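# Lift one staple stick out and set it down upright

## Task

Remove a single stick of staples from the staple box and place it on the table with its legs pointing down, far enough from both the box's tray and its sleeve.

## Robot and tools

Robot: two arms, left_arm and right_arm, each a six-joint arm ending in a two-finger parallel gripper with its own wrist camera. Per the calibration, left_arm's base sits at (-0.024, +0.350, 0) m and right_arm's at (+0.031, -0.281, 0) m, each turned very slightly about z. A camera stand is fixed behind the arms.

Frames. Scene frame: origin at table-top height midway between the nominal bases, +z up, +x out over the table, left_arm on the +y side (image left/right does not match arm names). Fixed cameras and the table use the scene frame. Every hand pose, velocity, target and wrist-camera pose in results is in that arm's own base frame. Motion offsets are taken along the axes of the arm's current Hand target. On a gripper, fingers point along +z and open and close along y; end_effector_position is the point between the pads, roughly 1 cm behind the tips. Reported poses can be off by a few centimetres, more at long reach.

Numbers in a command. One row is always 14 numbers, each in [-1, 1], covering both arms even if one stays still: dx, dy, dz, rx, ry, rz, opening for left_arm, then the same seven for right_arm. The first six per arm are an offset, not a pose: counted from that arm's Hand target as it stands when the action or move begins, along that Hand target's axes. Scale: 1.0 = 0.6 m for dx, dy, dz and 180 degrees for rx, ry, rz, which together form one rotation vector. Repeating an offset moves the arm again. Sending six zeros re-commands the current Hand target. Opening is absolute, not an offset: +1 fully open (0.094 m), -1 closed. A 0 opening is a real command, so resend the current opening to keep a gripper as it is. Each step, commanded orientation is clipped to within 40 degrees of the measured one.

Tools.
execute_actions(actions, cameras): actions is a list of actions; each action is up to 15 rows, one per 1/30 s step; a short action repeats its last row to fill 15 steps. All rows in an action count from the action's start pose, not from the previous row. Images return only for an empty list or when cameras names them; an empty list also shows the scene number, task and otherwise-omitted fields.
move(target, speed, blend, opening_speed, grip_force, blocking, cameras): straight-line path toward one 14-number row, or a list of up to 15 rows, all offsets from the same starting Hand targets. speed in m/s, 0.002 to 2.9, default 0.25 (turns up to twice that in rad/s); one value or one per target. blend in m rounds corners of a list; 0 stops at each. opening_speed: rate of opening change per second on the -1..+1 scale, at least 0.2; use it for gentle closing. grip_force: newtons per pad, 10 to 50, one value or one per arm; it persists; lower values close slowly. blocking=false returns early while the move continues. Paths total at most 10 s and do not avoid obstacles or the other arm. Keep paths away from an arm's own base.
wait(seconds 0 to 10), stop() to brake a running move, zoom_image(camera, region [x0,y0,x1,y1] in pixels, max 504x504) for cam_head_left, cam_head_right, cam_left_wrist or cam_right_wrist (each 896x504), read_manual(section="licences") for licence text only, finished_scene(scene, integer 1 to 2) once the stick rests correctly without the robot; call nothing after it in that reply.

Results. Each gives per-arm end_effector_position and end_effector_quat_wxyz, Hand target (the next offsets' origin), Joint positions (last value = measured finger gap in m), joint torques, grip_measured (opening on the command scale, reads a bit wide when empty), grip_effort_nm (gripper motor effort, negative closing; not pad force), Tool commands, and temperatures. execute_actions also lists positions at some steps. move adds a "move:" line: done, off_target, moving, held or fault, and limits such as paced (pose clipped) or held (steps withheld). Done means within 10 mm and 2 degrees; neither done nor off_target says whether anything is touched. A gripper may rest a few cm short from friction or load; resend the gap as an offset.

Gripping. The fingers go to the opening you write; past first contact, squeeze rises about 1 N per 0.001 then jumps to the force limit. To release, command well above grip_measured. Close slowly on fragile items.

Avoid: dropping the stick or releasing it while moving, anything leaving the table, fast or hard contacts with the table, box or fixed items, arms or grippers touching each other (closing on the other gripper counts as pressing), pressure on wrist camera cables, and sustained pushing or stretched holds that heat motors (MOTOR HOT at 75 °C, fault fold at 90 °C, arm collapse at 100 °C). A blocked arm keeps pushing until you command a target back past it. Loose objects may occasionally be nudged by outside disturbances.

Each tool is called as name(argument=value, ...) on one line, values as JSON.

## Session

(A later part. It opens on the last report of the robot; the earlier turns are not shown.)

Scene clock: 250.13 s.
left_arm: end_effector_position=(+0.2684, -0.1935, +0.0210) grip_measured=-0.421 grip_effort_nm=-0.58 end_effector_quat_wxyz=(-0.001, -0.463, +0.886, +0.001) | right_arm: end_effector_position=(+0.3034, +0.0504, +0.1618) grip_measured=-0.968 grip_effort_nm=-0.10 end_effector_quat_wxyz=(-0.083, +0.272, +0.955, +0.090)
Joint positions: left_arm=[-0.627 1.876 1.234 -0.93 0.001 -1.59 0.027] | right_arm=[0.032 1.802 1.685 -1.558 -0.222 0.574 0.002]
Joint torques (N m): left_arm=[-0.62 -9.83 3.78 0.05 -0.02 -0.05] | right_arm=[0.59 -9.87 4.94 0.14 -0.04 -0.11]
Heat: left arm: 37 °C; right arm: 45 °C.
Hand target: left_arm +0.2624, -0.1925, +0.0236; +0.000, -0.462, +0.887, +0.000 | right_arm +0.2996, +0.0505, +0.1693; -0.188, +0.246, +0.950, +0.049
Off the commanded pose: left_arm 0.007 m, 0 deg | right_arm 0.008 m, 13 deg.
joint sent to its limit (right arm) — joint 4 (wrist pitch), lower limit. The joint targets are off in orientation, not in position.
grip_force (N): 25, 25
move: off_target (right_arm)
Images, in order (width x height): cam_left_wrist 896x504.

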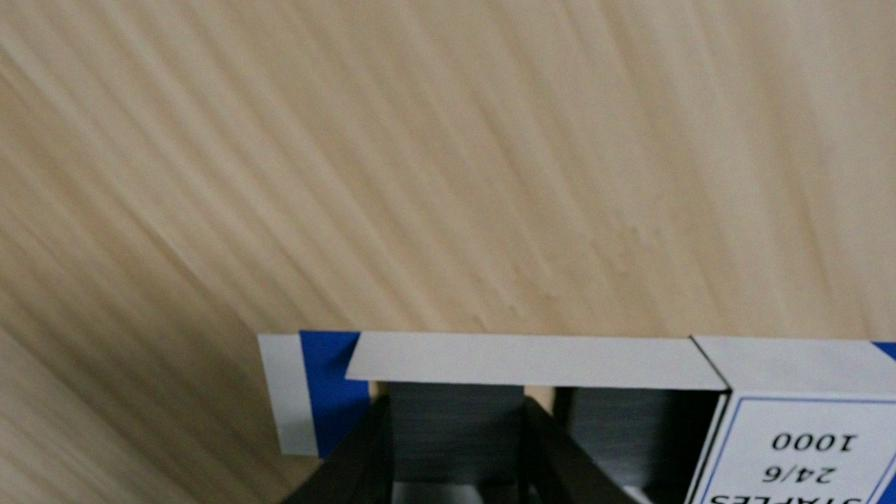

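move(target=[0,0,-0.07,0,0,0,-0.5,0,0,0,0,0,0,-0.97], speed=0.06, cameras=["cam_left_wrist"])

Scene clock: 252.20 s.
left_arm: end_effector_position=(+0.2583, -0.1862, +0.0510) grip_measured=-0.421 grip_effort_nm=-0.58 end_effector_quat_wxyz=(-0.009, -0.463, +0.886, +0.017) | right_arm: end_effector_position=(+0.3034, +0.0504, +0.1618) grip_measured=-0.968 grip_effort_nm=-0.10 end_effector_quat_wxyz=(-0.083, +0.272, +0.955, +0.090)
Joint positions: left_arm=[-0.627 1.825 1.293 -1.076 0.001 -1.59 0.027] | right_arm=[0.032 1.802 1.685 -1.558 -0.222 0.574 0.002]
Joint torques (N m): left_arm=[-0.66 -9.62 8.42 -0.13 -0.02 -0.05] | right_arm=[0.55 -9.84 4.96 0.15 -0.05 -0.1]
Heat: left arm: 37 °C; right arm: 45 °C.
Hand target: left_arm +0.2624, -0.1925, +0.0657; +0.000, -0.462, +0.887, +0.000 | right_arm +0.2996, +0.0505, +0.1693; -0.188, +0.246, +0.950, +0.049
Off the commanded pose: left_arm 0.016 m, 2 deg | right_arm 0.008 m, 13 deg.
joint sent to its limit (right arm) — joint 4 (wrist pitch), lower limit. The joint targets are off in orientation, not in position.
grip_force (N): 25, 25
move: off_target (left_arm, right_arm)
Images, in order (width x height): cam_left_wrist 896x504.

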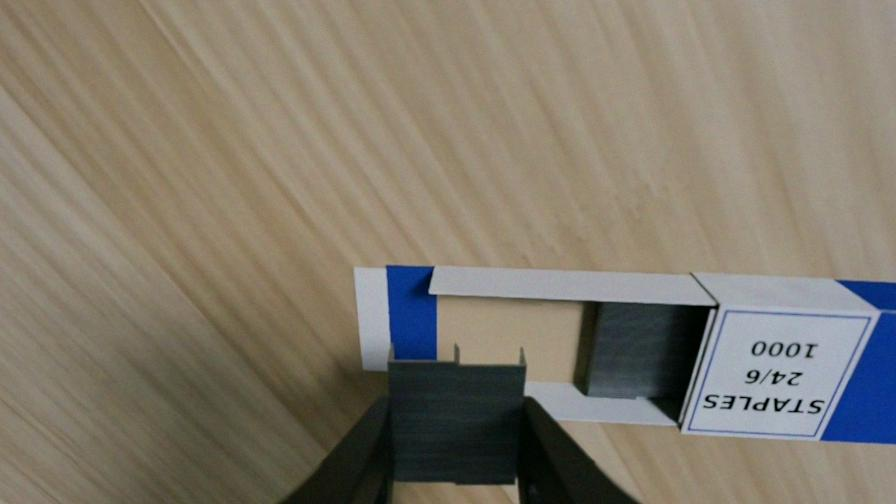

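move(target=[0,0.03,0.04,0,0,0,-0.5,0,0,0,0,0,0,-0.97], speed=0.06, cameras=["cam_left_wrist"])

Scene clock: 255.23 s.
left_arm: end_effector_position=(+0.2508, -0.1812, +0.0373) grip_measured=-0.421 grip_effort_nm=-0.58 end_effector_quat_wxyz=(-0.004, -0.463, +0.886, +0.007) | right_arm: end_effector_position=(+0.3034, +0.0504, +0.1618) grip_measured=-0.968 grip_effort_nm=-0.10 end_effector_quat_wxyz=(-0.083, +0.272, +0.955, +0.090)
Joint positions: left_arm=[-0.628 1.791 1.192 -0.989 0.001 -1.591 0.027] | right_arm=[0.032 1.802 1.685 -1.558 -0.222 0.574 0.002]
Joint torques (N m): left_arm=[-0.73 -9.47 4.25 0.08 -0.01 -0.04] | right_arm=[0.58 -9.89 4.98 0.15 -0.04 -0.11]
Heat: left arm: 37 °C; right arm: 45 °C.
Hand target: left_arm +0.2477, -0.1822, +0.0416; +0.001, -0.462, +0.887, +0.000 | right_arm +0.2996, +0.0505, +0.1693; -0.188, +0.246, +0.950, +0.049
Off the commanded pose: left_arm 0.005 m, 1 deg | right_arm 0.008 m, 13 deg.
joint sent to its limit (right arm) — joint 4 (wrist pitch), lower limit. The joint targets are off in orientation, not in position.
grip_force (N): 25, 25
move: off_target (right_arm)
Images, in order (width x height): cam_left_wrist 896x504.

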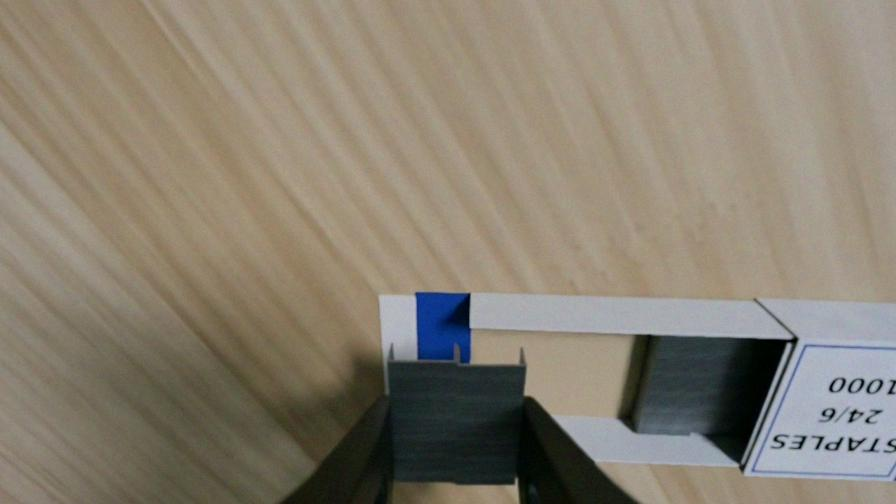

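move(target=[0,0.013,0.02,0,0,0,-0.5,0,0,0,0,0,0,-0.97], speed=0.05, cameras=["cam_left_wrist"])

Scene clock: 257.03 s.
left_arm: end_effector_position=(+0.2440, -0.1771, +0.0252) grip_measured=-0.421 grip_effort_nm=-0.58 end_effector_quat_wxyz=(-0.004, -0.462, +0.887, +0.008) | right_arm: end_effector_position=(+0.3034, +0.0504, +0.1618) grip_measured=-0.968 grip_effort_nm=-0.10 end_effector_quat_wxyz=(-0.083, +0.272, +0.955, +0.090)
Joint positions: left_arm=[-0.631 1.781 1.129 -0.936 0.001 -1.592 0.027] | right_arm=[0.032 1.802 1.685 -1.558 -0.222 0.574 0.002]
Joint torques (N m): left_arm=[-0.58 -9.43 4.05 0.06 -0.01 -0.05] | right_arm=[0.59 -9.87 5 0.14 -0.05 -0.1]
Motor temperatures (°C): left_arm=[30 36 37 35 30 31 28] | right_arm=[32 45 40 32 29 29 30]
Heat: left arm: 37 °C; right arm: 45 °C.
Hand target: left_arm +0.2413, -0.1777, +0.0296; +0.000, -0.462, +0.887, +0.000 | right_arm +0.2996, +0.0505, +0.1693; -0.188, +0.246, +0.950, +0.049
Off the commanded pose: left_arm 0.005 m, 1 deg | right_arm 0.008 m, 13 deg.
joint sent to its limit (right arm) — joint 4 (wrist pitch), lower limit. The joint targets are off in orientation, not in position.
grip_force (N): 25, 25
move: off_target (right_arm)
Images, in order (width x height): cam_left_wrist 896x504.

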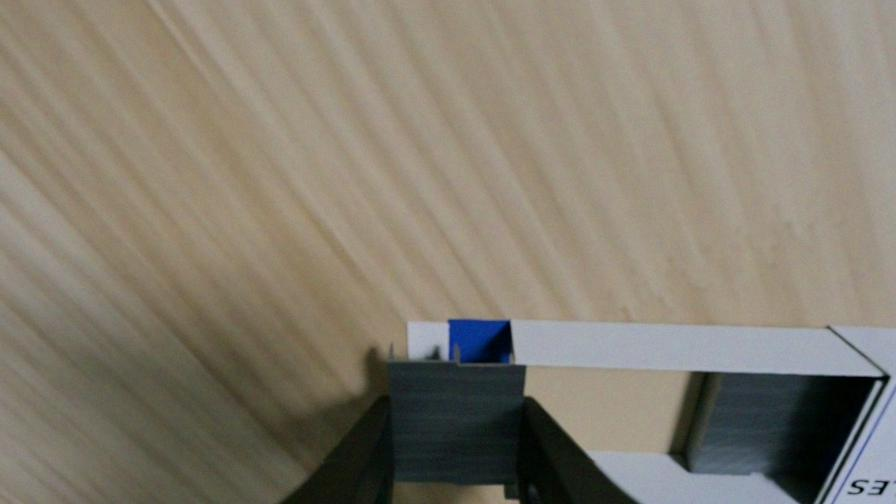

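move(target=[0,-0.0165,0,0,0,0,-0.5,0,0,0,0,0,0,-0.97], speed=0.05, cameras=["cam_left_wrist"])

Scene clock: 258.87 s.
left_arm: end_effector_position=(+0.2442, -0.1772, +0.0252) grip_measured=-0.421 grip_effort_nm=-0.58 end_effector_quat_wxyz=(-0.004, -0.462, +0.887, +0.008) | right_arm: end_effector_position=(+0.3034, +0.0504, +0.1618) grip_measured=-0.968 grip_effort_nm=-0.10 end_effector_quat_wxyz=(-0.083, +0.272, +0.955, +0.090)
Joint positions: left_arm=[-0.631 1.781 1.129 -0.936 0.001 -1.592 0.027] | right_arm=[0.032 1.802 1.685 -1.558 -0.222 0.574 0.002]
Joint torques (N m): left_arm=[-0.53 -6.61 7.84 0 -0.02 -0.05] | right_arm=[0.58 -9.85 4.98 0.14 -0.05 -0.11]
Heat: left arm: 37 °C; right arm: 45 °C.
Hand target: left_arm +0.2494, -0.1834, +0.0296; +0.000, -0.462, +0.887, +0.000 | right_arm +0.2996, +0.0505, +0.1693; -0.188, +0.246, +0.950, +0.049
Off the commanded pose: left_arm 0.009 m, 1 deg | right_arm 0.008 m, 13 deg.
joint sent to its limit (right arm) — joint 4 (wrist pitch), lower limit. The joint targets are off in orientation, not in position.
grip_force (N): 25, 25
move: off_target (right_arm)
Images, in order (width x height): cam_left_wrist 896x504.

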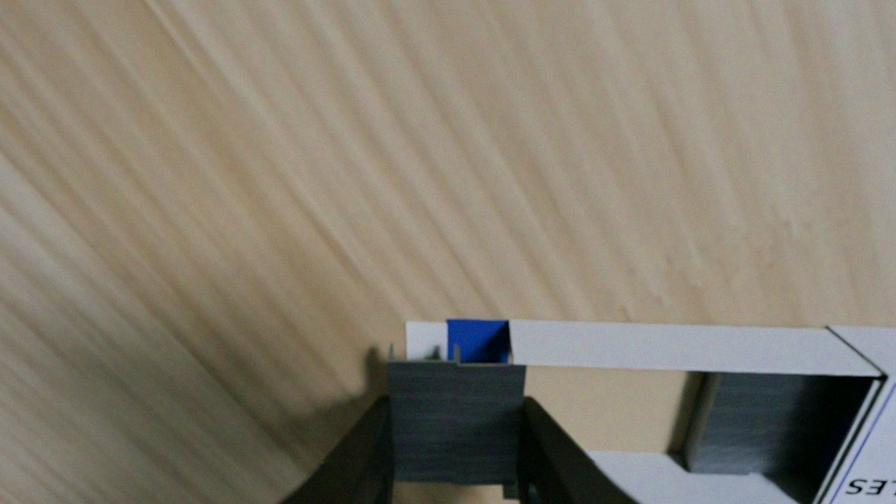

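move(target=[0,-0.01,0.003,0,0,0,-0.5,0,0,0,0,0,0,-0.97], speed=0.05, cameras=["cam_left_wrist"])

Scene clock: 260.07 s.
left_arm: end_effector_position=(+0.2478, -0.1798, +0.0249) grip_measured=-0.421 grip_effort_nm=-0.58 end_effector_quat_wxyz=(-0.004, -0.462, +0.887, +0.007) | right_arm: end_effector_position=(+0.3034, +0.0504, +0.1618) grip_measured=-0.968 grip_effort_nm=-0.10 end_effector_quat_wxyz=(-0.083, +0.272, +0.955, +0.090)
Joint positions: left_arm=[-0.631 1.795 1.145 -0.936 0.001 -1.592 0.027] | right_arm=[0.032 1.802 1.685 -1.558 -0.222 0.574 0.002]
Joint torques (N m): left_arm=[-0.49 -6.02 8.32 0.03 -0.01 -0.04] | right_arm=[0.62 -9.87 4.97 0.14 -0.04 -0.11]
Heat: left arm: 37 °C; right arm: 45 °C.
Hand target: left_arm +0.2543, -0.1868, +0.0278; +0.000, -0.462, +0.887, +0.000 | right_arm +0.2996, +0.0505, +0.1693; -0.188, +0.246, +0.950, +0.049
Off the commanded pose: left_arm 0.010 m, 1 deg | right_arm 0.008 m, 13 deg.
joint sent to its limit (right arm) — joint 4 (wrist pitch), lower limit. The joint targets are off in orientation, not in position.
grip_force (N): 25, 25
move: off_target (right_arm)
Images, in order (width x height): cam_left_wrist 896x504.

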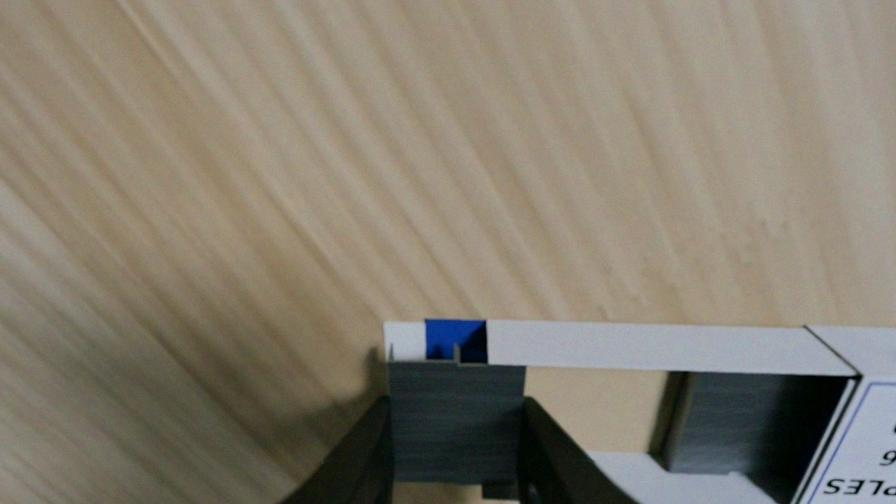

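move(target=[0.002,0,0.01,0,0,0,-0.5,0,0,0,0,0,0,-0.97], speed=0.03, cameras=["cam_left_wrist"])

zoom_image(camera="cam_left_wrist", region=[350, 300, 620, 504])

Scene clock: 263.53 s.
left_arm: end_effector_position=(+0.2504, -0.1818, +0.0221) grip_measured=-0.421 grip_effort_nm=-0.58 end_effector_quat_wxyz=(-0.002, -0.464, +0.886, +0.003) | right_arm: end_effector_position=(+0.3034, +0.0504, +0.1618) grip_measured=-0.968 grip_effort_nm=-0.11 end_effector_quat_wxyz=(-0.083, +0.272, +0.955, +0.090)
Joint positions: left_arm=[-0.631 1.805 1.145 -0.919 0.001 -1.595 0.027] | right_arm=[0.032 1.802 1.685 -1.558 -0.222 0.574 0.002]
Joint torques (N m): left_arm=[-0.76 -6.09 7.06 0.09 -0.01 -0.06] | right_arm=[0.58 -9.85 5 0.14 -0.05 -0.11]
Heat: left arm: 37 °C; right arm: 45 °C.
Hand target: left_arm +0.2536, -0.1878, +0.0218; +0.000, -0.462, +0.887, +0.000 | right_arm +0.2996, +0.0505, +0.1693; -0.188, +0.246, +0.950, +0.049
Off the commanded pose: left_arm 0.007 m, 1 deg | right_arm 0.008 m, 13 deg.
joint sent to its limit (right arm) — joint 4 (wrist pitch), lower limit. The joint targets are off in orientation, not in position.
grip_force (N): 25, 25
move: off_target (right_arm)
Images, in order (width x height): cam_left_wrist 896x504.

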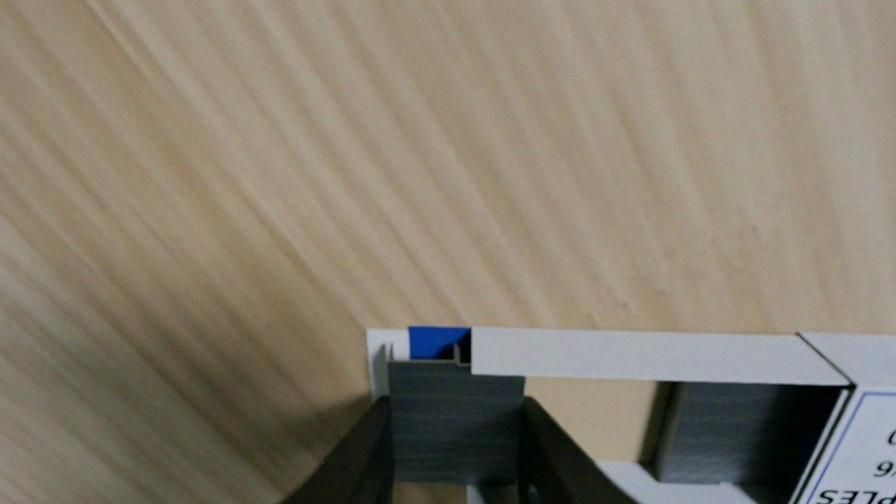

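Scaled by 1.867.

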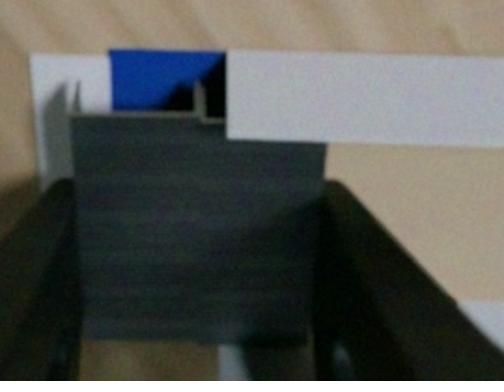

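move(target=[[0,0,0,0,0,0,-0.15,0,0,0,0,0,0,-0.97],[0,0,-0.1,0,0,0,-0.15,0,0,0,0,0,0,-0.97],[-0.005,0.0215,-0.113,0.0218,-0.0218,0.499,0.2,0,0,0,0,0,0,-0.97]], speed=[0.05,0.08,0.25], opening_speed=0.3, cameras=["cam_left_wrist"])

zoom_image(camera="cam_left_wrist", region=[300, 100, 600, 400])

Scene clock: 274.87 s.
left_arm: end_effector_position=(+0.2454, -0.1802, +0.0865) grip_measured=+0.199 grip_effort_nm=0.07 end_effector_quat_wxyz=(+0.033, +0.301, +0.953, -0.007) | right_arm: end_effector_position=(+0.3034, +0.0504, +0.1618) grip_measured=-0.968 grip_effort_nm=-0.10 end_effector_quat_wxyz=(-0.083, +0.272, +0.955, +0.090)
Joint positions: left_arm=[-0.642 1.645 1.224 -1.082 -0.009 -0.03 0.056] | right_arm=[0.032 1.802 1.685 -1.558 -0.222 0.574 0.002]
Joint torques (N m): left_arm=[0.65 -8.57 4.55 0.26 0.03 0.07] | right_arm=[0.58 -9.84 4.93 0.13 -0.05 -0.11]
Heat: left arm: 37 °C; right arm: 45 °C.
Hand target: left_arm +0.2448, -0.1779, +0.0896; +0.042, +0.299, +0.953, -0.013 | right_arm +0.2996, +0.0505, +0.1693; -0.188, +0.246, +0.950, +0.049
Off the commanded pose: left_arm 0.004 m, 1 deg | right_arm 0.008 m, 13 deg.
joint sent to its limit (right arm) — joint 4 (wrist pitch), lower limit. The joint targets are off in orientation, not in position.
grip_force (N): 25, 25
move: off_target (right_arm)
Images, in order (width x height): cam_left_wrist 896x504.

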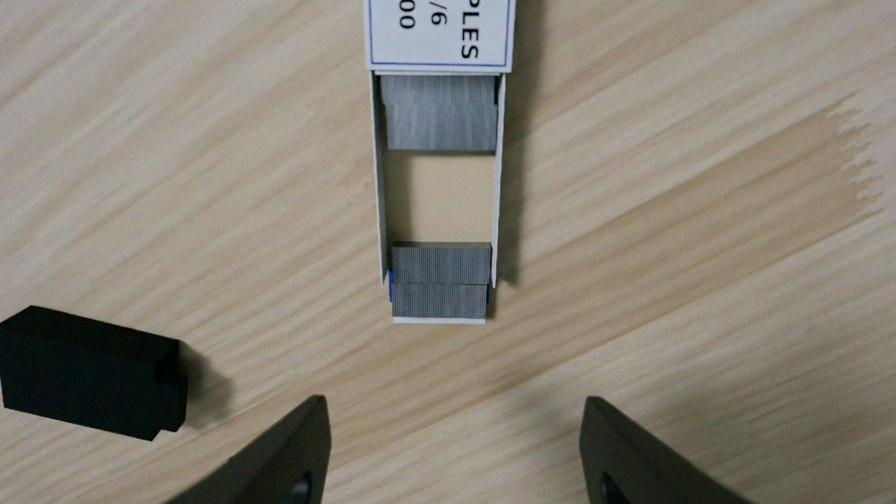

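Scaled by 1.680.

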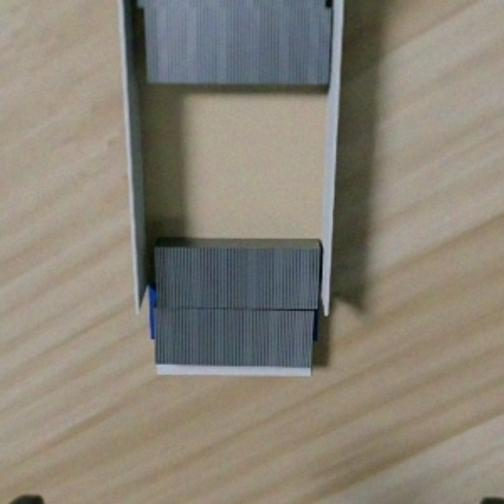

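move(target=[0.029,0.0075,0.0727,0,0,0,0.0,0,0,0,0,0,0,-0.97], speed=0.12, cameras=["cam_left_wrist"])

Scene clock: 279.47 s.
left_arm: end_effector_position=(+0.2362, -0.1679, +0.0421) grip_measured=+0.001 grip_effort_nm=-0.08 end_effector_quat_wxyz=(+0.033, +0.301, +0.953, -0.007) | right_arm: end_effector_position=(+0.3034, +0.0504, +0.1618) grip_measured=-0.968 grip_effort_nm=-0.10 end_effector_quat_wxyz=(-0.083, +0.272, +0.955, +0.090)
Joint positions: left_arm=[-0.626 1.636 1.031 -0.898 -0.007 -0.015 0.047] | right_arm=[0.032 1.802 1.685 -1.558 -0.222 0.574 0.002]
Joint torques (N m): left_arm=[0.59 -7.92 4.4 0.28 0.05 0.07] | right_arm=[0.58 -9.89 4.97 0.15 -0.05 -0.11]
Heat: left arm: 37 °C; right arm: 45 °C.
Hand target: left_arm +0.2362, -0.1665, +0.0447; +0.042, +0.300, +0.953, -0.013 | right_arm +0.2996, +0.0505, +0.1693; -0.188, +0.246, +0.950, +0.049
Off the commanded pose: left_arm 0.003 m, 1 deg | right_arm 0.008 m, 13 deg.
joint sent to its limit (right arm) — joint 4 (wrist pitch), lower limit. The joint targets are off in orientation, not in position.
grip_force (N): 25, 25
move: off_target (right_arm)
Images, in order (width x height): cam_left_wrist 896x504.

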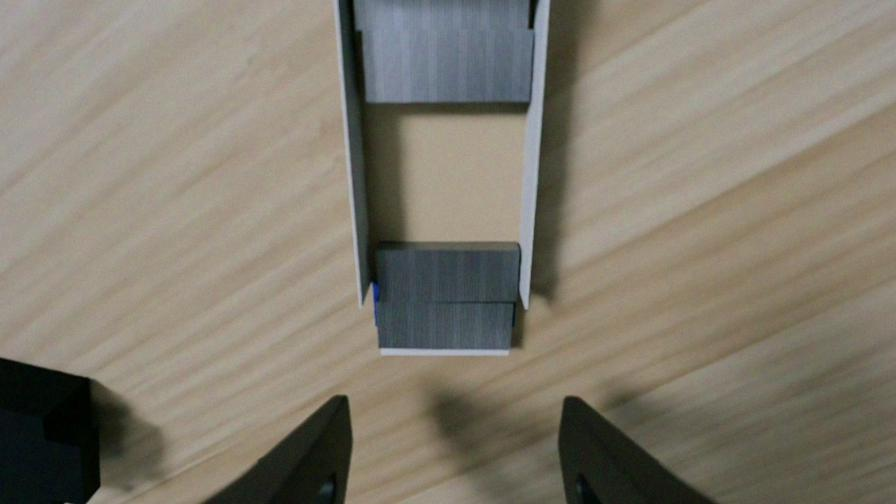

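move(target=[-0.0025,0.0037,0.03,0,0,0,0.0,0,0,0,0,0,0,-0.97], speed=0.06, cameras=["cam_left_wrist"])

Scene clock: 282.17 s.
left_arm: end_effector_position=(+0.2427, -0.1699, +0.0350) grip_measured=+0.001 grip_effort_nm=-0.08 end_effector_quat_wxyz=(+0.052, +0.300, +0.952, -0.014) | right_arm: end_effector_position=(+0.3034, +0.0504, +0.1618) grip_measured=-0.968 grip_effort_nm=-0.10 end_effector_quat_wxyz=(-0.083, +0.272, +0.955, +0.090)
Joint positions: left_arm=[-0.618 1.636 0.997 -0.825 -0.006 -0.007 0.047] | right_arm=[0.032 1.802 1.685 -1.558 -0.222 0.574 0.002]
Joint torques (N m): left_arm=[0.61 -4.93 4.31 0.3 0.04 0.05] | right_arm=[0.61 -9.85 4.96 0.14 -0.05 -0.11]
Heat: left arm: 37 °C; right arm: 45 °C.
Hand target: left_arm +0.2401, -0.1664, +0.0268; +0.042, +0.300, +0.953, -0.013 | right_arm +0.2996, +0.0505, +0.1693; -0.188, +0.246, +0.950, +0.049
Off the commanded pose: left_arm 0.009 m, 1 deg | right_arm 0.008 m, 13 deg.
joint sent to its limit (right arm) — joint 4 (wrist pitch), lower limit. The joint targets are off in orientation, not in position.
grip_force (N): 25, 25
move: off_target (right_arm)
Images, in order (width x height): cam_left_wrist 896x504.

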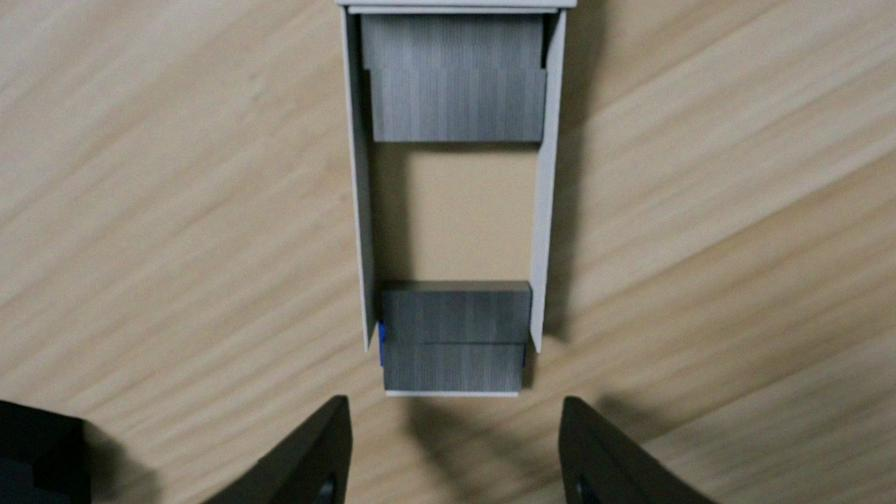

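move(target=[0.008,0,0.0165,0,0,0,0.0,0,0,0,0,0,0,-0.97], speed=0.05, cameras=["cam_left_wrist"])

Scene clock: 284.20 s.
left_arm: end_effector_position=(+0.2394, -0.1675, +0.0235) grip_measured=+0.001 grip_effort_nm=-0.08 end_effector_quat_wxyz=(+0.050, +0.300, +0.952, -0.013) | right_arm: end_effector_position=(+0.3034, +0.0504, +0.1618) grip_measured=-0.968 grip_effort_nm=-0.10 end_effector_quat_wxyz=(-0.083, +0.272, +0.955, +0.090)
Joint positions: left_arm=[-0.618 1.643 0.955 -0.78 -0.006 -0.007 0.047] | right_arm=[0.032 1.802 1.685 -1.558 -0.222 0.574 0.002]
Joint torques (N m): left_arm=[0.62 -5.09 4.26 0.34 0.04 0.06] | right_arm=[0.59 -9.87 4.98 0.13 -0.05 -0.1]
Heat: left arm: 37 °C; right arm: 45 °C.
Hand target: left_arm +0.2369, -0.1642, +0.0165; +0.042, +0.299, +0.953, -0.013 | right_arm +0.2996, +0.0505, +0.1693; -0.188, +0.246, +0.950, +0.049
Off the commanded pose: left_arm 0.008 m, 1 deg | right_arm 0.008 m, 13 deg.
joint sent to its limit (right arm) — joint 4 (wrist pitch), lower limit. The joint targets are off in orientation, not in position.
grip_force (N): 25, 25
move: off_target (right_arm)
Images, in order (width x height): cam_left_wrist 896x504.

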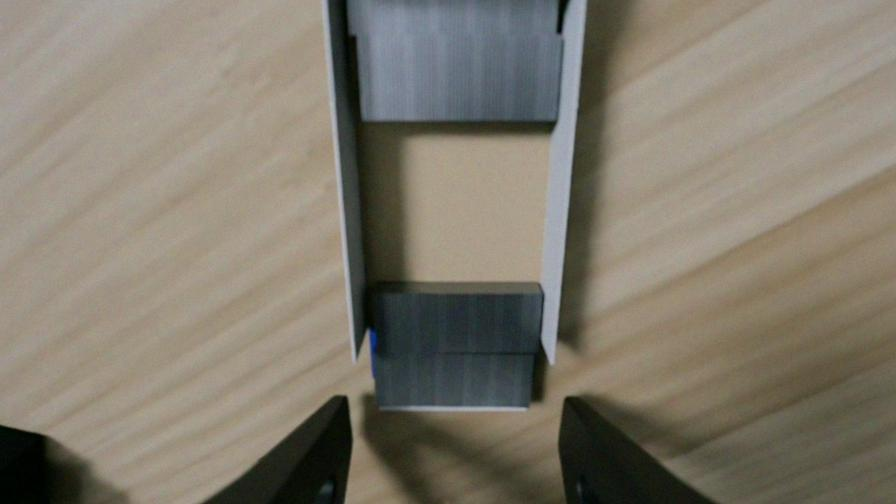

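move(target=[0.0,0,0.012,0,0,0,0.0,0,0,0,0,0,0,-0.97], speed=0.04, cameras=["cam_left_wrist"])

Scene clock: 285.50 s.
left_arm: end_effector_position=(+0.2398, -0.1679, +0.0187) grip_measured=+0.001 grip_effort_nm=-0.08 end_effector_quat_wxyz=(+0.050, +0.301, +0.952, -0.013) | right_arm: end_effector_position=(+0.3034, +0.0504, +0.1618) grip_measured=-0.968 grip_effort_nm=-0.10 end_effector_quat_wxyz=(-0.083, +0.272, +0.955, +0.090)
Joint positions: left_arm=[-0.618 1.654 0.946 -0.759 -0.006 -0.006 0.047] | right_arm=[0.032 1.802 1.685 -1.558 -0.222 0.574 0.002]
Joint torques (N m): left_arm=[0.59 -4.71 3.86 0.42 0.04 0.06] | right_arm=[0.58 -9.87 4.97 0.14 -0.05 -0.11]
Heat: left arm: 37 °C; right arm: 45 °C.
Hand target: left_arm +0.2374, -0.1645, +0.0094; +0.042, +0.299, +0.953, -0.013 | right_arm +0.2996, +0.0505, +0.1693; -0.188, +0.246, +0.950, +0.049
Off the commanded pose: left_arm 0.010 m, 1 deg | right_arm 0.008 m, 13 deg.
joint sent to its limit (right arm) — joint 4 (wrist pitch), lower limit. The joint targets are off in orientation, not in position.
grip_force (N): 25, 25
move: off_target (right_arm)
Images, in order (width x height): cam_left_wrist 896x504.

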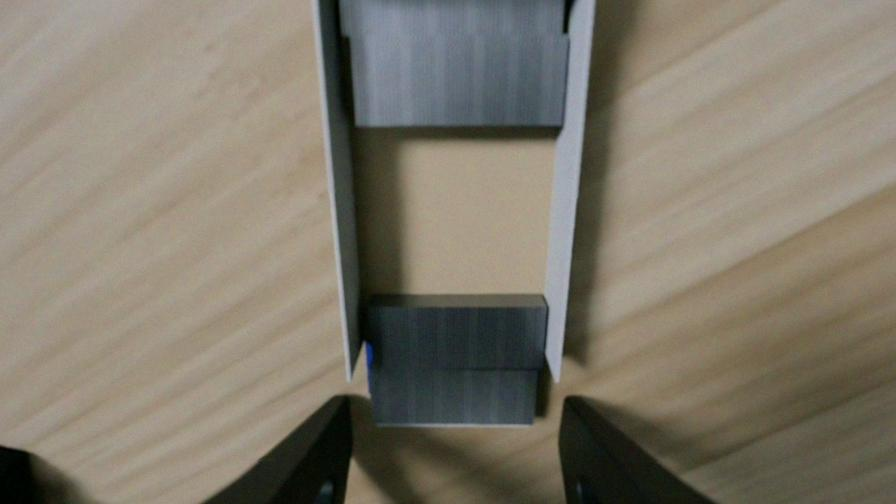

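move(target=[[0,0,-0.004,0,0,0,-0.45,0,0,0,0,0,0,-0.97],[0,0,-0.03,0,0,0,-0.45,0,0,0,0,0,0,-0.97]], speed=0.03, opening_speed=0.25, cameras=["cam_left_wrist"])

Scene clock: 289.60 s.
left_arm: end_effector_position=(+0.2335, -0.1636, +0.0186) grip_measured=-0.326 grip_effort_nm=-0.58 end_effector_quat_wxyz=(+0.036, +0.301, +0.953, -0.009) | right_arm: end_effector_position=(+0.3034, +0.0504, +0.1618) grip_measured=-0.968 grip_effort_nm=-0.10 end_effector_quat_wxyz=(-0.083, +0.272, +0.955, +0.090)
Joint positions: left_arm=[-0.618 1.651 0.946 -0.791 -0.005 -0.006 0.032] | right_arm=[0.032 1.802 1.685 -1.558 -0.222 0.574 0.002]
Joint torques (N m): left_arm=[0.62 -7.5 6.98 -0.01 0.03 0.05] | right_arm=[0.61 -9.85 4.98 0.14 -0.05 -0.11]
Heat: left arm: 37 °C; right arm: 45 °C.
Hand target: left_arm +0.2362, -0.1636, +0.0274; +0.042, +0.299, +0.953, -0.013 | right_arm +0.2996, +0.0505, +0.1693; -0.188, +0.246, +0.950, +0.049
Off the commanded pose: left_arm 0.009 m, 1 deg | right_arm 0.008 m, 13 deg.
joint sent to its limit (right arm) — joint 4 (wrist pitch), lower limit. The joint targets are off in orientation, not in position.
grip_force (N): 25, 25
move: off_target (right_arm)
Images, in order (width x height): cam_left_wrist 896x504.

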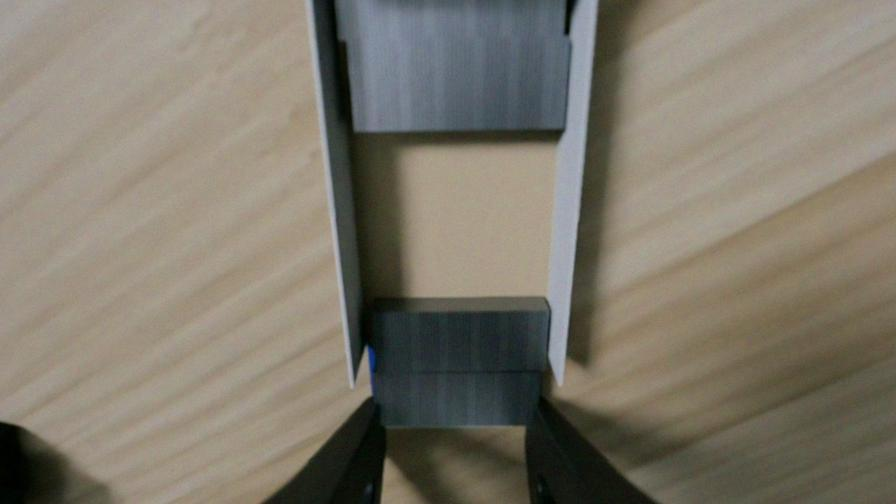

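move(target=[0,0,-0.1,0,0,0,-0.45,0,0,0,0,0,0,-0.97], speed=0.06, cameras=["cam_left_wrist"])

Scene clock: 291.77 s.
left_arm: end_effector_position=(+0.2244, -0.1571, +0.0733) grip_measured=-0.326 grip_effort_nm=-0.58 end_effector_quat_wxyz=(+0.022, +0.301, +0.953, -0.005) | right_arm: end_effector_position=(+0.3034, +0.0504, +0.1618) grip_measured=-0.968 grip_effort_nm=-0.10 end_effector_quat_wxyz=(-0.083, +0.272, +0.955, +0.090)
Joint positions: left_arm=[-0.618 1.562 1.086 -1.05 -0.005 -0.006 0.032] | right_arm=[0.032 1.802 1.685 -1.558 -0.222 0.574 0.002]
Joint torques (N m): left_arm=[0.58 -7.3 8.87 0.05 0.03 0.06] | right_arm=[0.62 -9.87 5.01 0.15 -0.05 -0.1]
Heat: left arm: 37 °C; right arm: 45 °C.
Hand target: left_arm +0.2318, -0.1606, +0.0870; +0.042, +0.299, +0.953, -0.013 | right_arm +0.2996, +0.0505, +0.1693; -0.188, +0.246, +0.950, +0.049
Off the commanded pose: left_arm 0.016 m, 2 deg | right_arm 0.008 m, 13 deg.
joint sent to its limit (right arm) — joint 4 (wrist pitch), lower limit. The joint targets are off in orientation, not in position.
grip_force (N): 25, 25
move: off_target (left_arm, right_arm)
Images, in order (width x height): cam_left_wrist 896x504.

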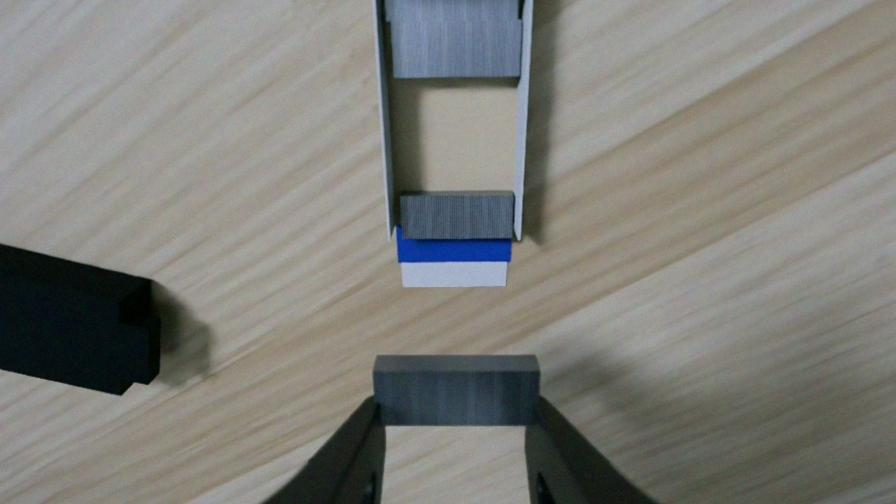

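move(target=[[-0.0365,-0.277,0.003,0,0,0,-0.45,0,0,0,0,0,0,-0.97],[-0.0365,-0.277,0.083,0,0,0,-0.45,0,0,0,0,0,0,-0.97]], speed=[0.2,0.08], blend=[0.01,0], cameras=["cam_left_wrist"])

Scene clock: 295.23 s.
left_arm: end_effector_position=(+0.1555, -0.3163, +0.0462) grip_measured=-0.326 grip_effort_nm=-0.58 end_effector_quat_wxyz=(+0.043, +0.306, +0.951, -0.021) | right_arm: end_effector_position=(+0.3034, +0.0504, +0.1618) grip_measured=-0.968 grip_effort_nm=-0.10 end_effector_quat_wxyz=(-0.083, +0.272, +0.955, +0.090)
Joint positions: left_arm=[-1.135 1.839 1.287 -0.929 -0.035 -0.511 0.032] | right_arm=[0.032 1.802 1.685 -1.558 -0.222 0.574 0.002]
Joint torques (N m): left_arm=[0.62 -7.05 4.74 0.3 -0.12 -0.05] | right_arm=[0.58 -9.83 4.94 0.15 -0.05 -0.1]
Heat: left arm: 38 °C; right arm: 45 °C.
Hand target: left_arm +0.1583, -0.3119, +0.0392; +0.042, +0.299, +0.953, -0.013 | right_arm +0.2996, +0.0505, +0.1693; -0.188, +0.246, +0.950, +0.049
Off the commanded pose: left_arm 0.009 m, 1 deg | right_arm 0.008 m, 13 deg.
joint sent to its limit (right arm) — joint 4 (wrist pitch), lower limit. The joint targets are off in orientation, not in position.
grip_force (N): 25, 25
move: off_target (right_arm)
Images, in order (width x height): cam_left_wrist 896x504.

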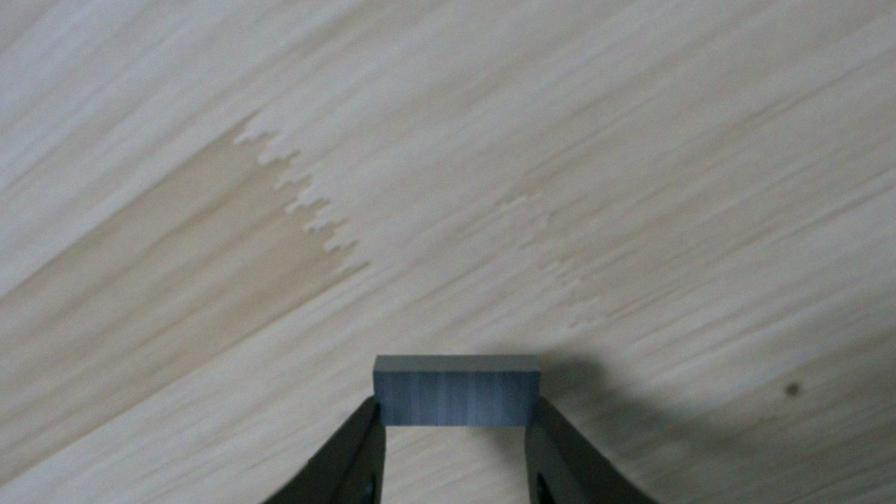

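move(target=[0,0,0.03,0,0,0,-0.45,0,0,0,0,0,0,-0.97], speed=0.04)

move(target=[0,0,0.009,0,0,0,-0.45,0,0,0,0,0,0,-0.97], speed=0.02, cameras=["cam_left_wrist"])

Scene clock: 297.13 s.
left_arm: end_effector_position=(+0.1572, -0.3183, +0.0298) grip_measured=-0.326 grip_effort_nm=-0.58 end_effector_quat_wxyz=(+0.045, +0.305, +0.951, -0.023) | right_arm: end_effector_position=(+0.3034, +0.0504, +0.1618) grip_measured=-0.968 grip_effort_nm=-0.10 end_effector_quat_wxyz=(-0.083, +0.272, +0.955, +0.090)
Joint positions: left_arm=[-1.133 1.865 1.252 -0.862 -0.035 -0.511 0.032] | right_arm=[0.032 1.802 1.685 -1.558 -0.222 0.574 0.002]
Joint torques (N m): left_arm=[0.64 -6.93 4.45 0.3 -0.12 -0.01] | right_arm=[0.57 -9.88 4.97 0.15 -0.05 -0.11]
Heat: left arm: 37 °C; right arm: 45 °C.
Hand target: left_arm +0.1595, -0.3128, +0.0213; +0.042, +0.299, +0.953, -0.013 | right_arm +0.2996, +0.0505, +0.1693; -0.188, +0.246, +0.950, +0.049
Off the commanded pose: left_arm 0.010 m, 1 deg | right_arm 0.008 m, 13 deg.
joint sent to its limit (right arm) — joint 4 (wrist pitch), lower limit. The joint targets are off in orientation, not in position.
grip_force (N): 25, 25
move: off_target (right_arm)

Scene clock: 298.07 s.
left_arm: end_effector_position=(+0.1575, -0.3190, +0.0248) grip_measured=-0.326 grip_effort_nm=-0.58 end_effector_quat_wxyz=(+0.045, +0.305, +0.951, -0.023) | right_arm: end_effector_position=(+0.3034, +0.0504, +0.1618) grip_measured=-0.968 grip_effort_nm=-0.10 end_effector_quat_wxyz=(-0.083, +0.272, +0.955, +0.090)
Joint positions: left_arm=[-1.133 1.874 1.242 -0.843 -0.035 -0.511 0.032] | right_arm=[0.032 1.802 1.685 -1.558 -0.222 0.574 0.002]
Joint torques (N m): left_arm=[0.7 -6.89 4.36 0.29 -0.11 -0.02] | right_arm=[0.55 -9.85 4.96 0.14 -0.03 -0.1]
Heat: left arm: 37 °C; right arm: 45 °C.
Hand target: left_arm +0.1599, -0.3130, +0.0160; +0.042, +0.299, +0.953, -0.013 | right_arm +0.2996, +0.0505, +0.1693; -0.188, +0.246, +0.950, +0.049
Off the commanded pose: left_arm 0.011 m, 1 deg | right_arm 0.008 m, 13 deg.
joint sent to its limit (right arm) — joint 4 (wrist pitch), lower limit. The joint targets are off in orientation, not in position.
grip_force (N): 25, 25
move: off_target (left_arm, right_arm)
Images, in order (width x height): cam_left_wrist 896x504.

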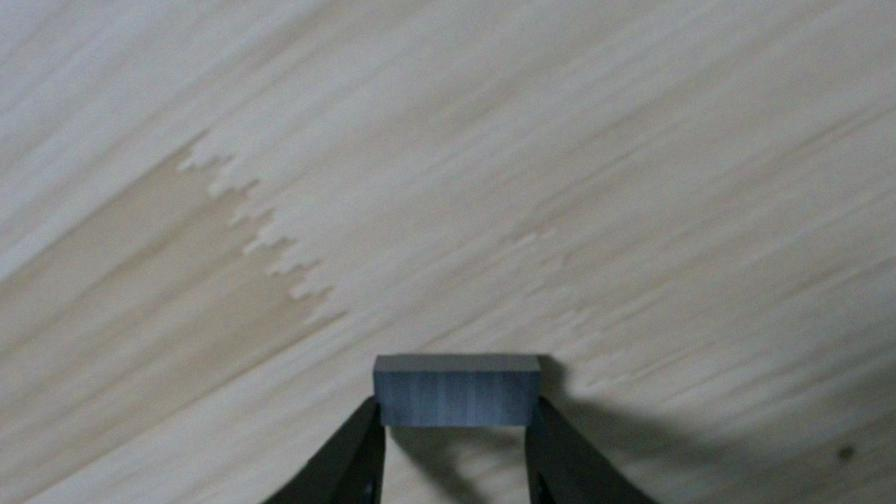

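Keep lowering in small steps.

move(target=[0,0,0.009,0,0,0,-0.45,0,0,0,0,0,0,-0.97], speed=0.02)

move(target=[0,0,0.006,0,0,0,-0.45,0,0,0,0,0,0,-0.97], speed=0.02, cameras=["cam_left_wrist"])

Scene clock: 299.47 s.
left_arm: end_effector_position=(+0.1579, -0.3198, +0.0211) grip_measured=-0.326 grip_effort_nm=-0.58 end_effector_quat_wxyz=(+0.046, +0.305, +0.951, -0.024) | right_arm: end_effector_position=(+0.3034, +0.0504, +0.1618) grip_measured=-0.968 grip_effort_nm=-0.10 end_effector_quat_wxyz=(-0.083, +0.272, +0.955, +0.090)
Joint positions: left_arm=[-1.133 1.881 1.234 -0.827 -0.035 -0.511 0.032] | right_arm=[0.032 1.802 1.685 -1.558 -0.222 0.574 0.002]
Joint torques (N m): left_arm=[0.73 -6.61 4.14 0.35 -0.11 -0.02] | right_arm=[0.58 -9.85 4.97 0.14 -0.05 -0.11]
Heat: left arm: 37 °C; right arm: 45 °C.
Hand target: left_arm +0.1603, -0.3133, +0.0105; +0.042, +0.299, +0.953, -0.013 | right_arm +0.2996, +0.0505, +0.1693; -0.188, +0.246, +0.950, +0.049
Off the commanded pose: left_arm 0.013 m, 2 deg | right_arm 0.008 m, 13 deg.
joint sent to its limit (right arm) — joint 4 (wrist pitch), lower limit. The joint targets are off in orientation, not in position.
grip_force (N): 25, 25
move: off_target (left_arm, right_arm)

Scene clock: 300.17 s.
left_arm: end_effector_position=(+0.1580, -0.3199, +0.0212) grip_measured=-0.326 grip_effort_nm=-0.58 end_effector_quat_wxyz=(+0.047, +0.305, +0.951, -0.024) | right_arm: end_effector_position=(+0.3034, +0.0504, +0.1618) grip_measured=-0.968 grip_effort_nm=-0.10 end_effector_quat_wxyz=(-0.083, +0.272, +0.955, +0.090)
Joint positions: left_arm=[-1.133 1.881 1.234 -0.826 -0.035 -0.511 0.032] | right_arm=[0.032 1.802 1.685 -1.558 -0.222 0.574 0.002]
Joint torques (N m): left_arm=[0.79 -6.19 3.52 0.45 -0.11 0] | right_arm=[0.58 -9.84 4.96 0.14 -0.04 -0.11]
Heat: left arm: 37 °C; right arm: 45 °C.
Hand target: left_arm +0.1606, -0.3135, +0.0069; +0.042, +0.299, +0.953, -0.013 | right_arm +0.2996, +0.0505, +0.1693; -0.188, +0.246, +0.950, +0.049
Off the commanded pose: left_arm 0.016 m, 2 deg | right_arm 0.008 m, 13 deg.
joint sent to its limit (right arm) — joint 4 (wrist pitch), lower limit. The joint targets are off in orientation, not in position.
grip_force (N): 25, 25
move: off_target (left_arm, right_arm)
Images, in order (width x height): cam_left_wrist 896x504.

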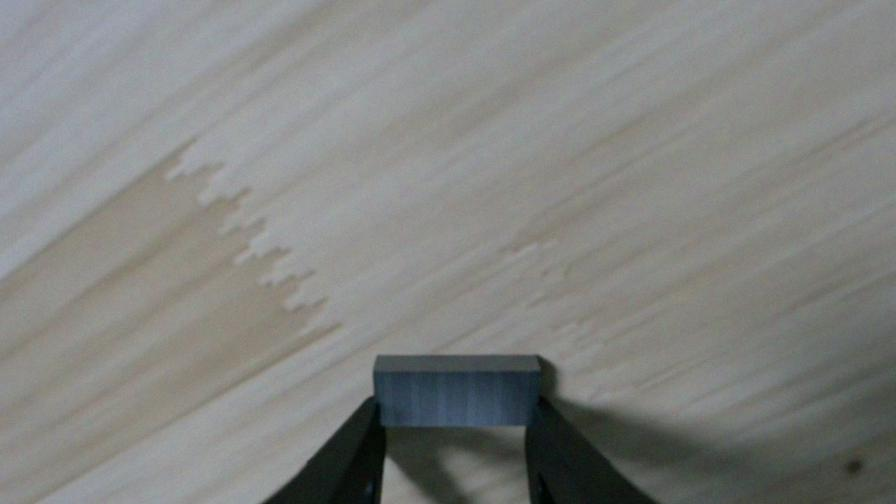

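move(target=[[0,0,-0.012,0,0,0,-0.45,0,0,0,0,0,0,-0.97],[0,0,-0.012,0,0,0,-0.05,0,0,0,0,0,0,-0.97],[0,0,-0.15,0,0,0,-0.05,0,0,0,0,0,0,-0.97]], speed=[0.02,0.05,0.1], opening_speed=0.3, cameras=["cam_left_wrist","cam_head_right"])

zoom_image(camera="cam_head_right", region=[380, 230, 540, 330])

Scene clock: 304.90 s.
left_arm: end_effector_position=(+0.1502, -0.3030, +0.0808) grip_measured=-0.051 grip_effort_nm=0.06 end_effector_quat_wxyz=(+0.024, +0.302, +0.953, +0.000) | right_arm: end_effector_position=(+0.3034, +0.0504, +0.1618) grip_measured=-0.968 grip_effort_nm=-0.10 end_effector_quat_wxyz=(-0.083, +0.272, +0.955, +0.090)
Joint positions: left_arm=[-1.133 1.808 1.392 -1.123 -0.036 -0.518 0.045] | right_arm=[0.032 1.802 1.685 -1.558 -0.222 0.574 0.002]
Joint torques (N m): left_arm=[-0.09 -9.65 8.83 -0.02 -0.11 -0.05] | right_arm=[0.58 -9.87 4.97 0.14 -0.04 -0.11]
Heat: left arm: 37 °C; right arm: 45 °C.
Hand target: left_arm +0.1540, -0.3091, +0.0966; +0.042, +0.299, +0.953, -0.013 | right_arm +0.2996, +0.0505, +0.1693; -0.188, +0.246, +0.950, +0.049
Off the commanded pose: left_arm 0.017 m, 3 deg | right_arm 0.008 m, 13 deg.
joint sent to its limit (right arm) — joint 4 (wrist pitch), lower limit. The joint targets are off in orientation, not in position.
grip_force (N): 25, 25
move: off_target (left_arm, right_arm)
Images, in order (width x height): cam_head_right 896x504, cam_left_wrist 896x504.

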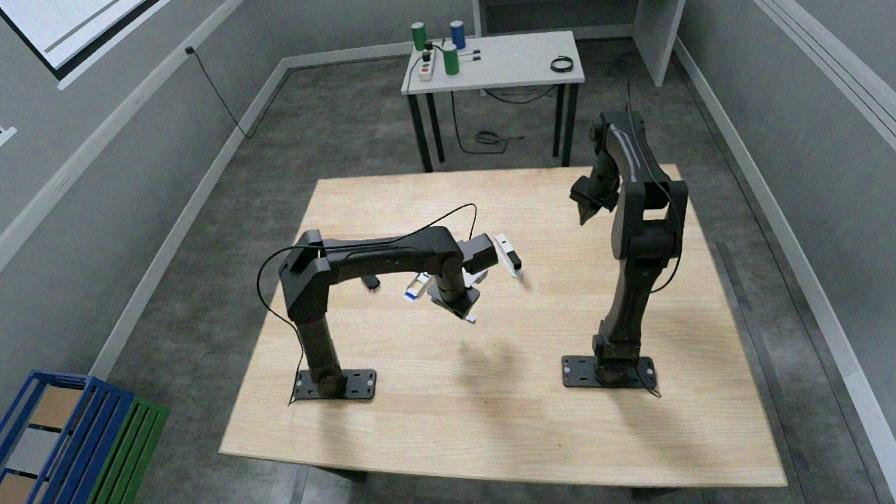

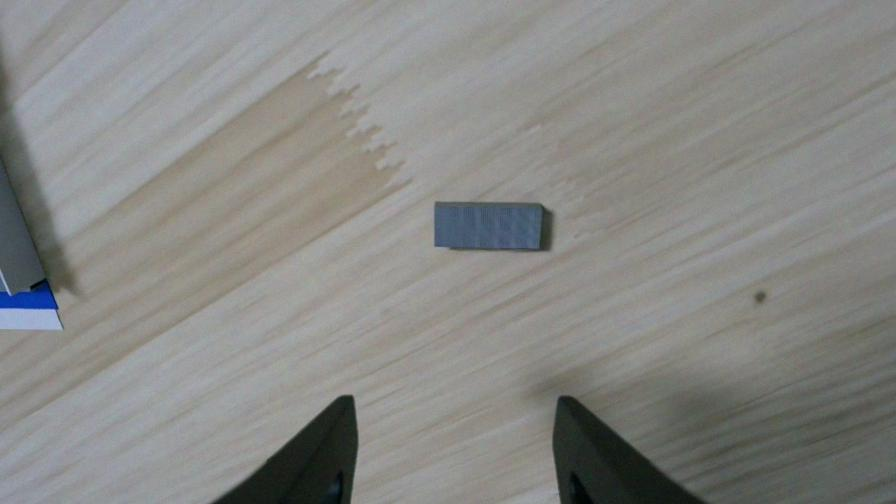

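Scaled by 3.150.

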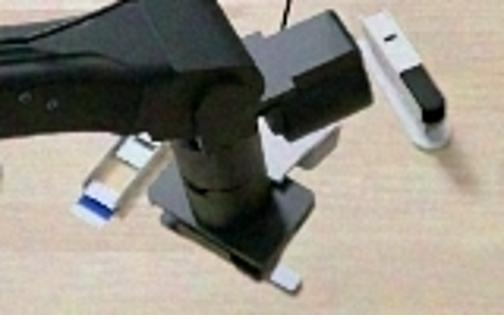

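finished_scene(scene=2)

The scene is finished: the task was done.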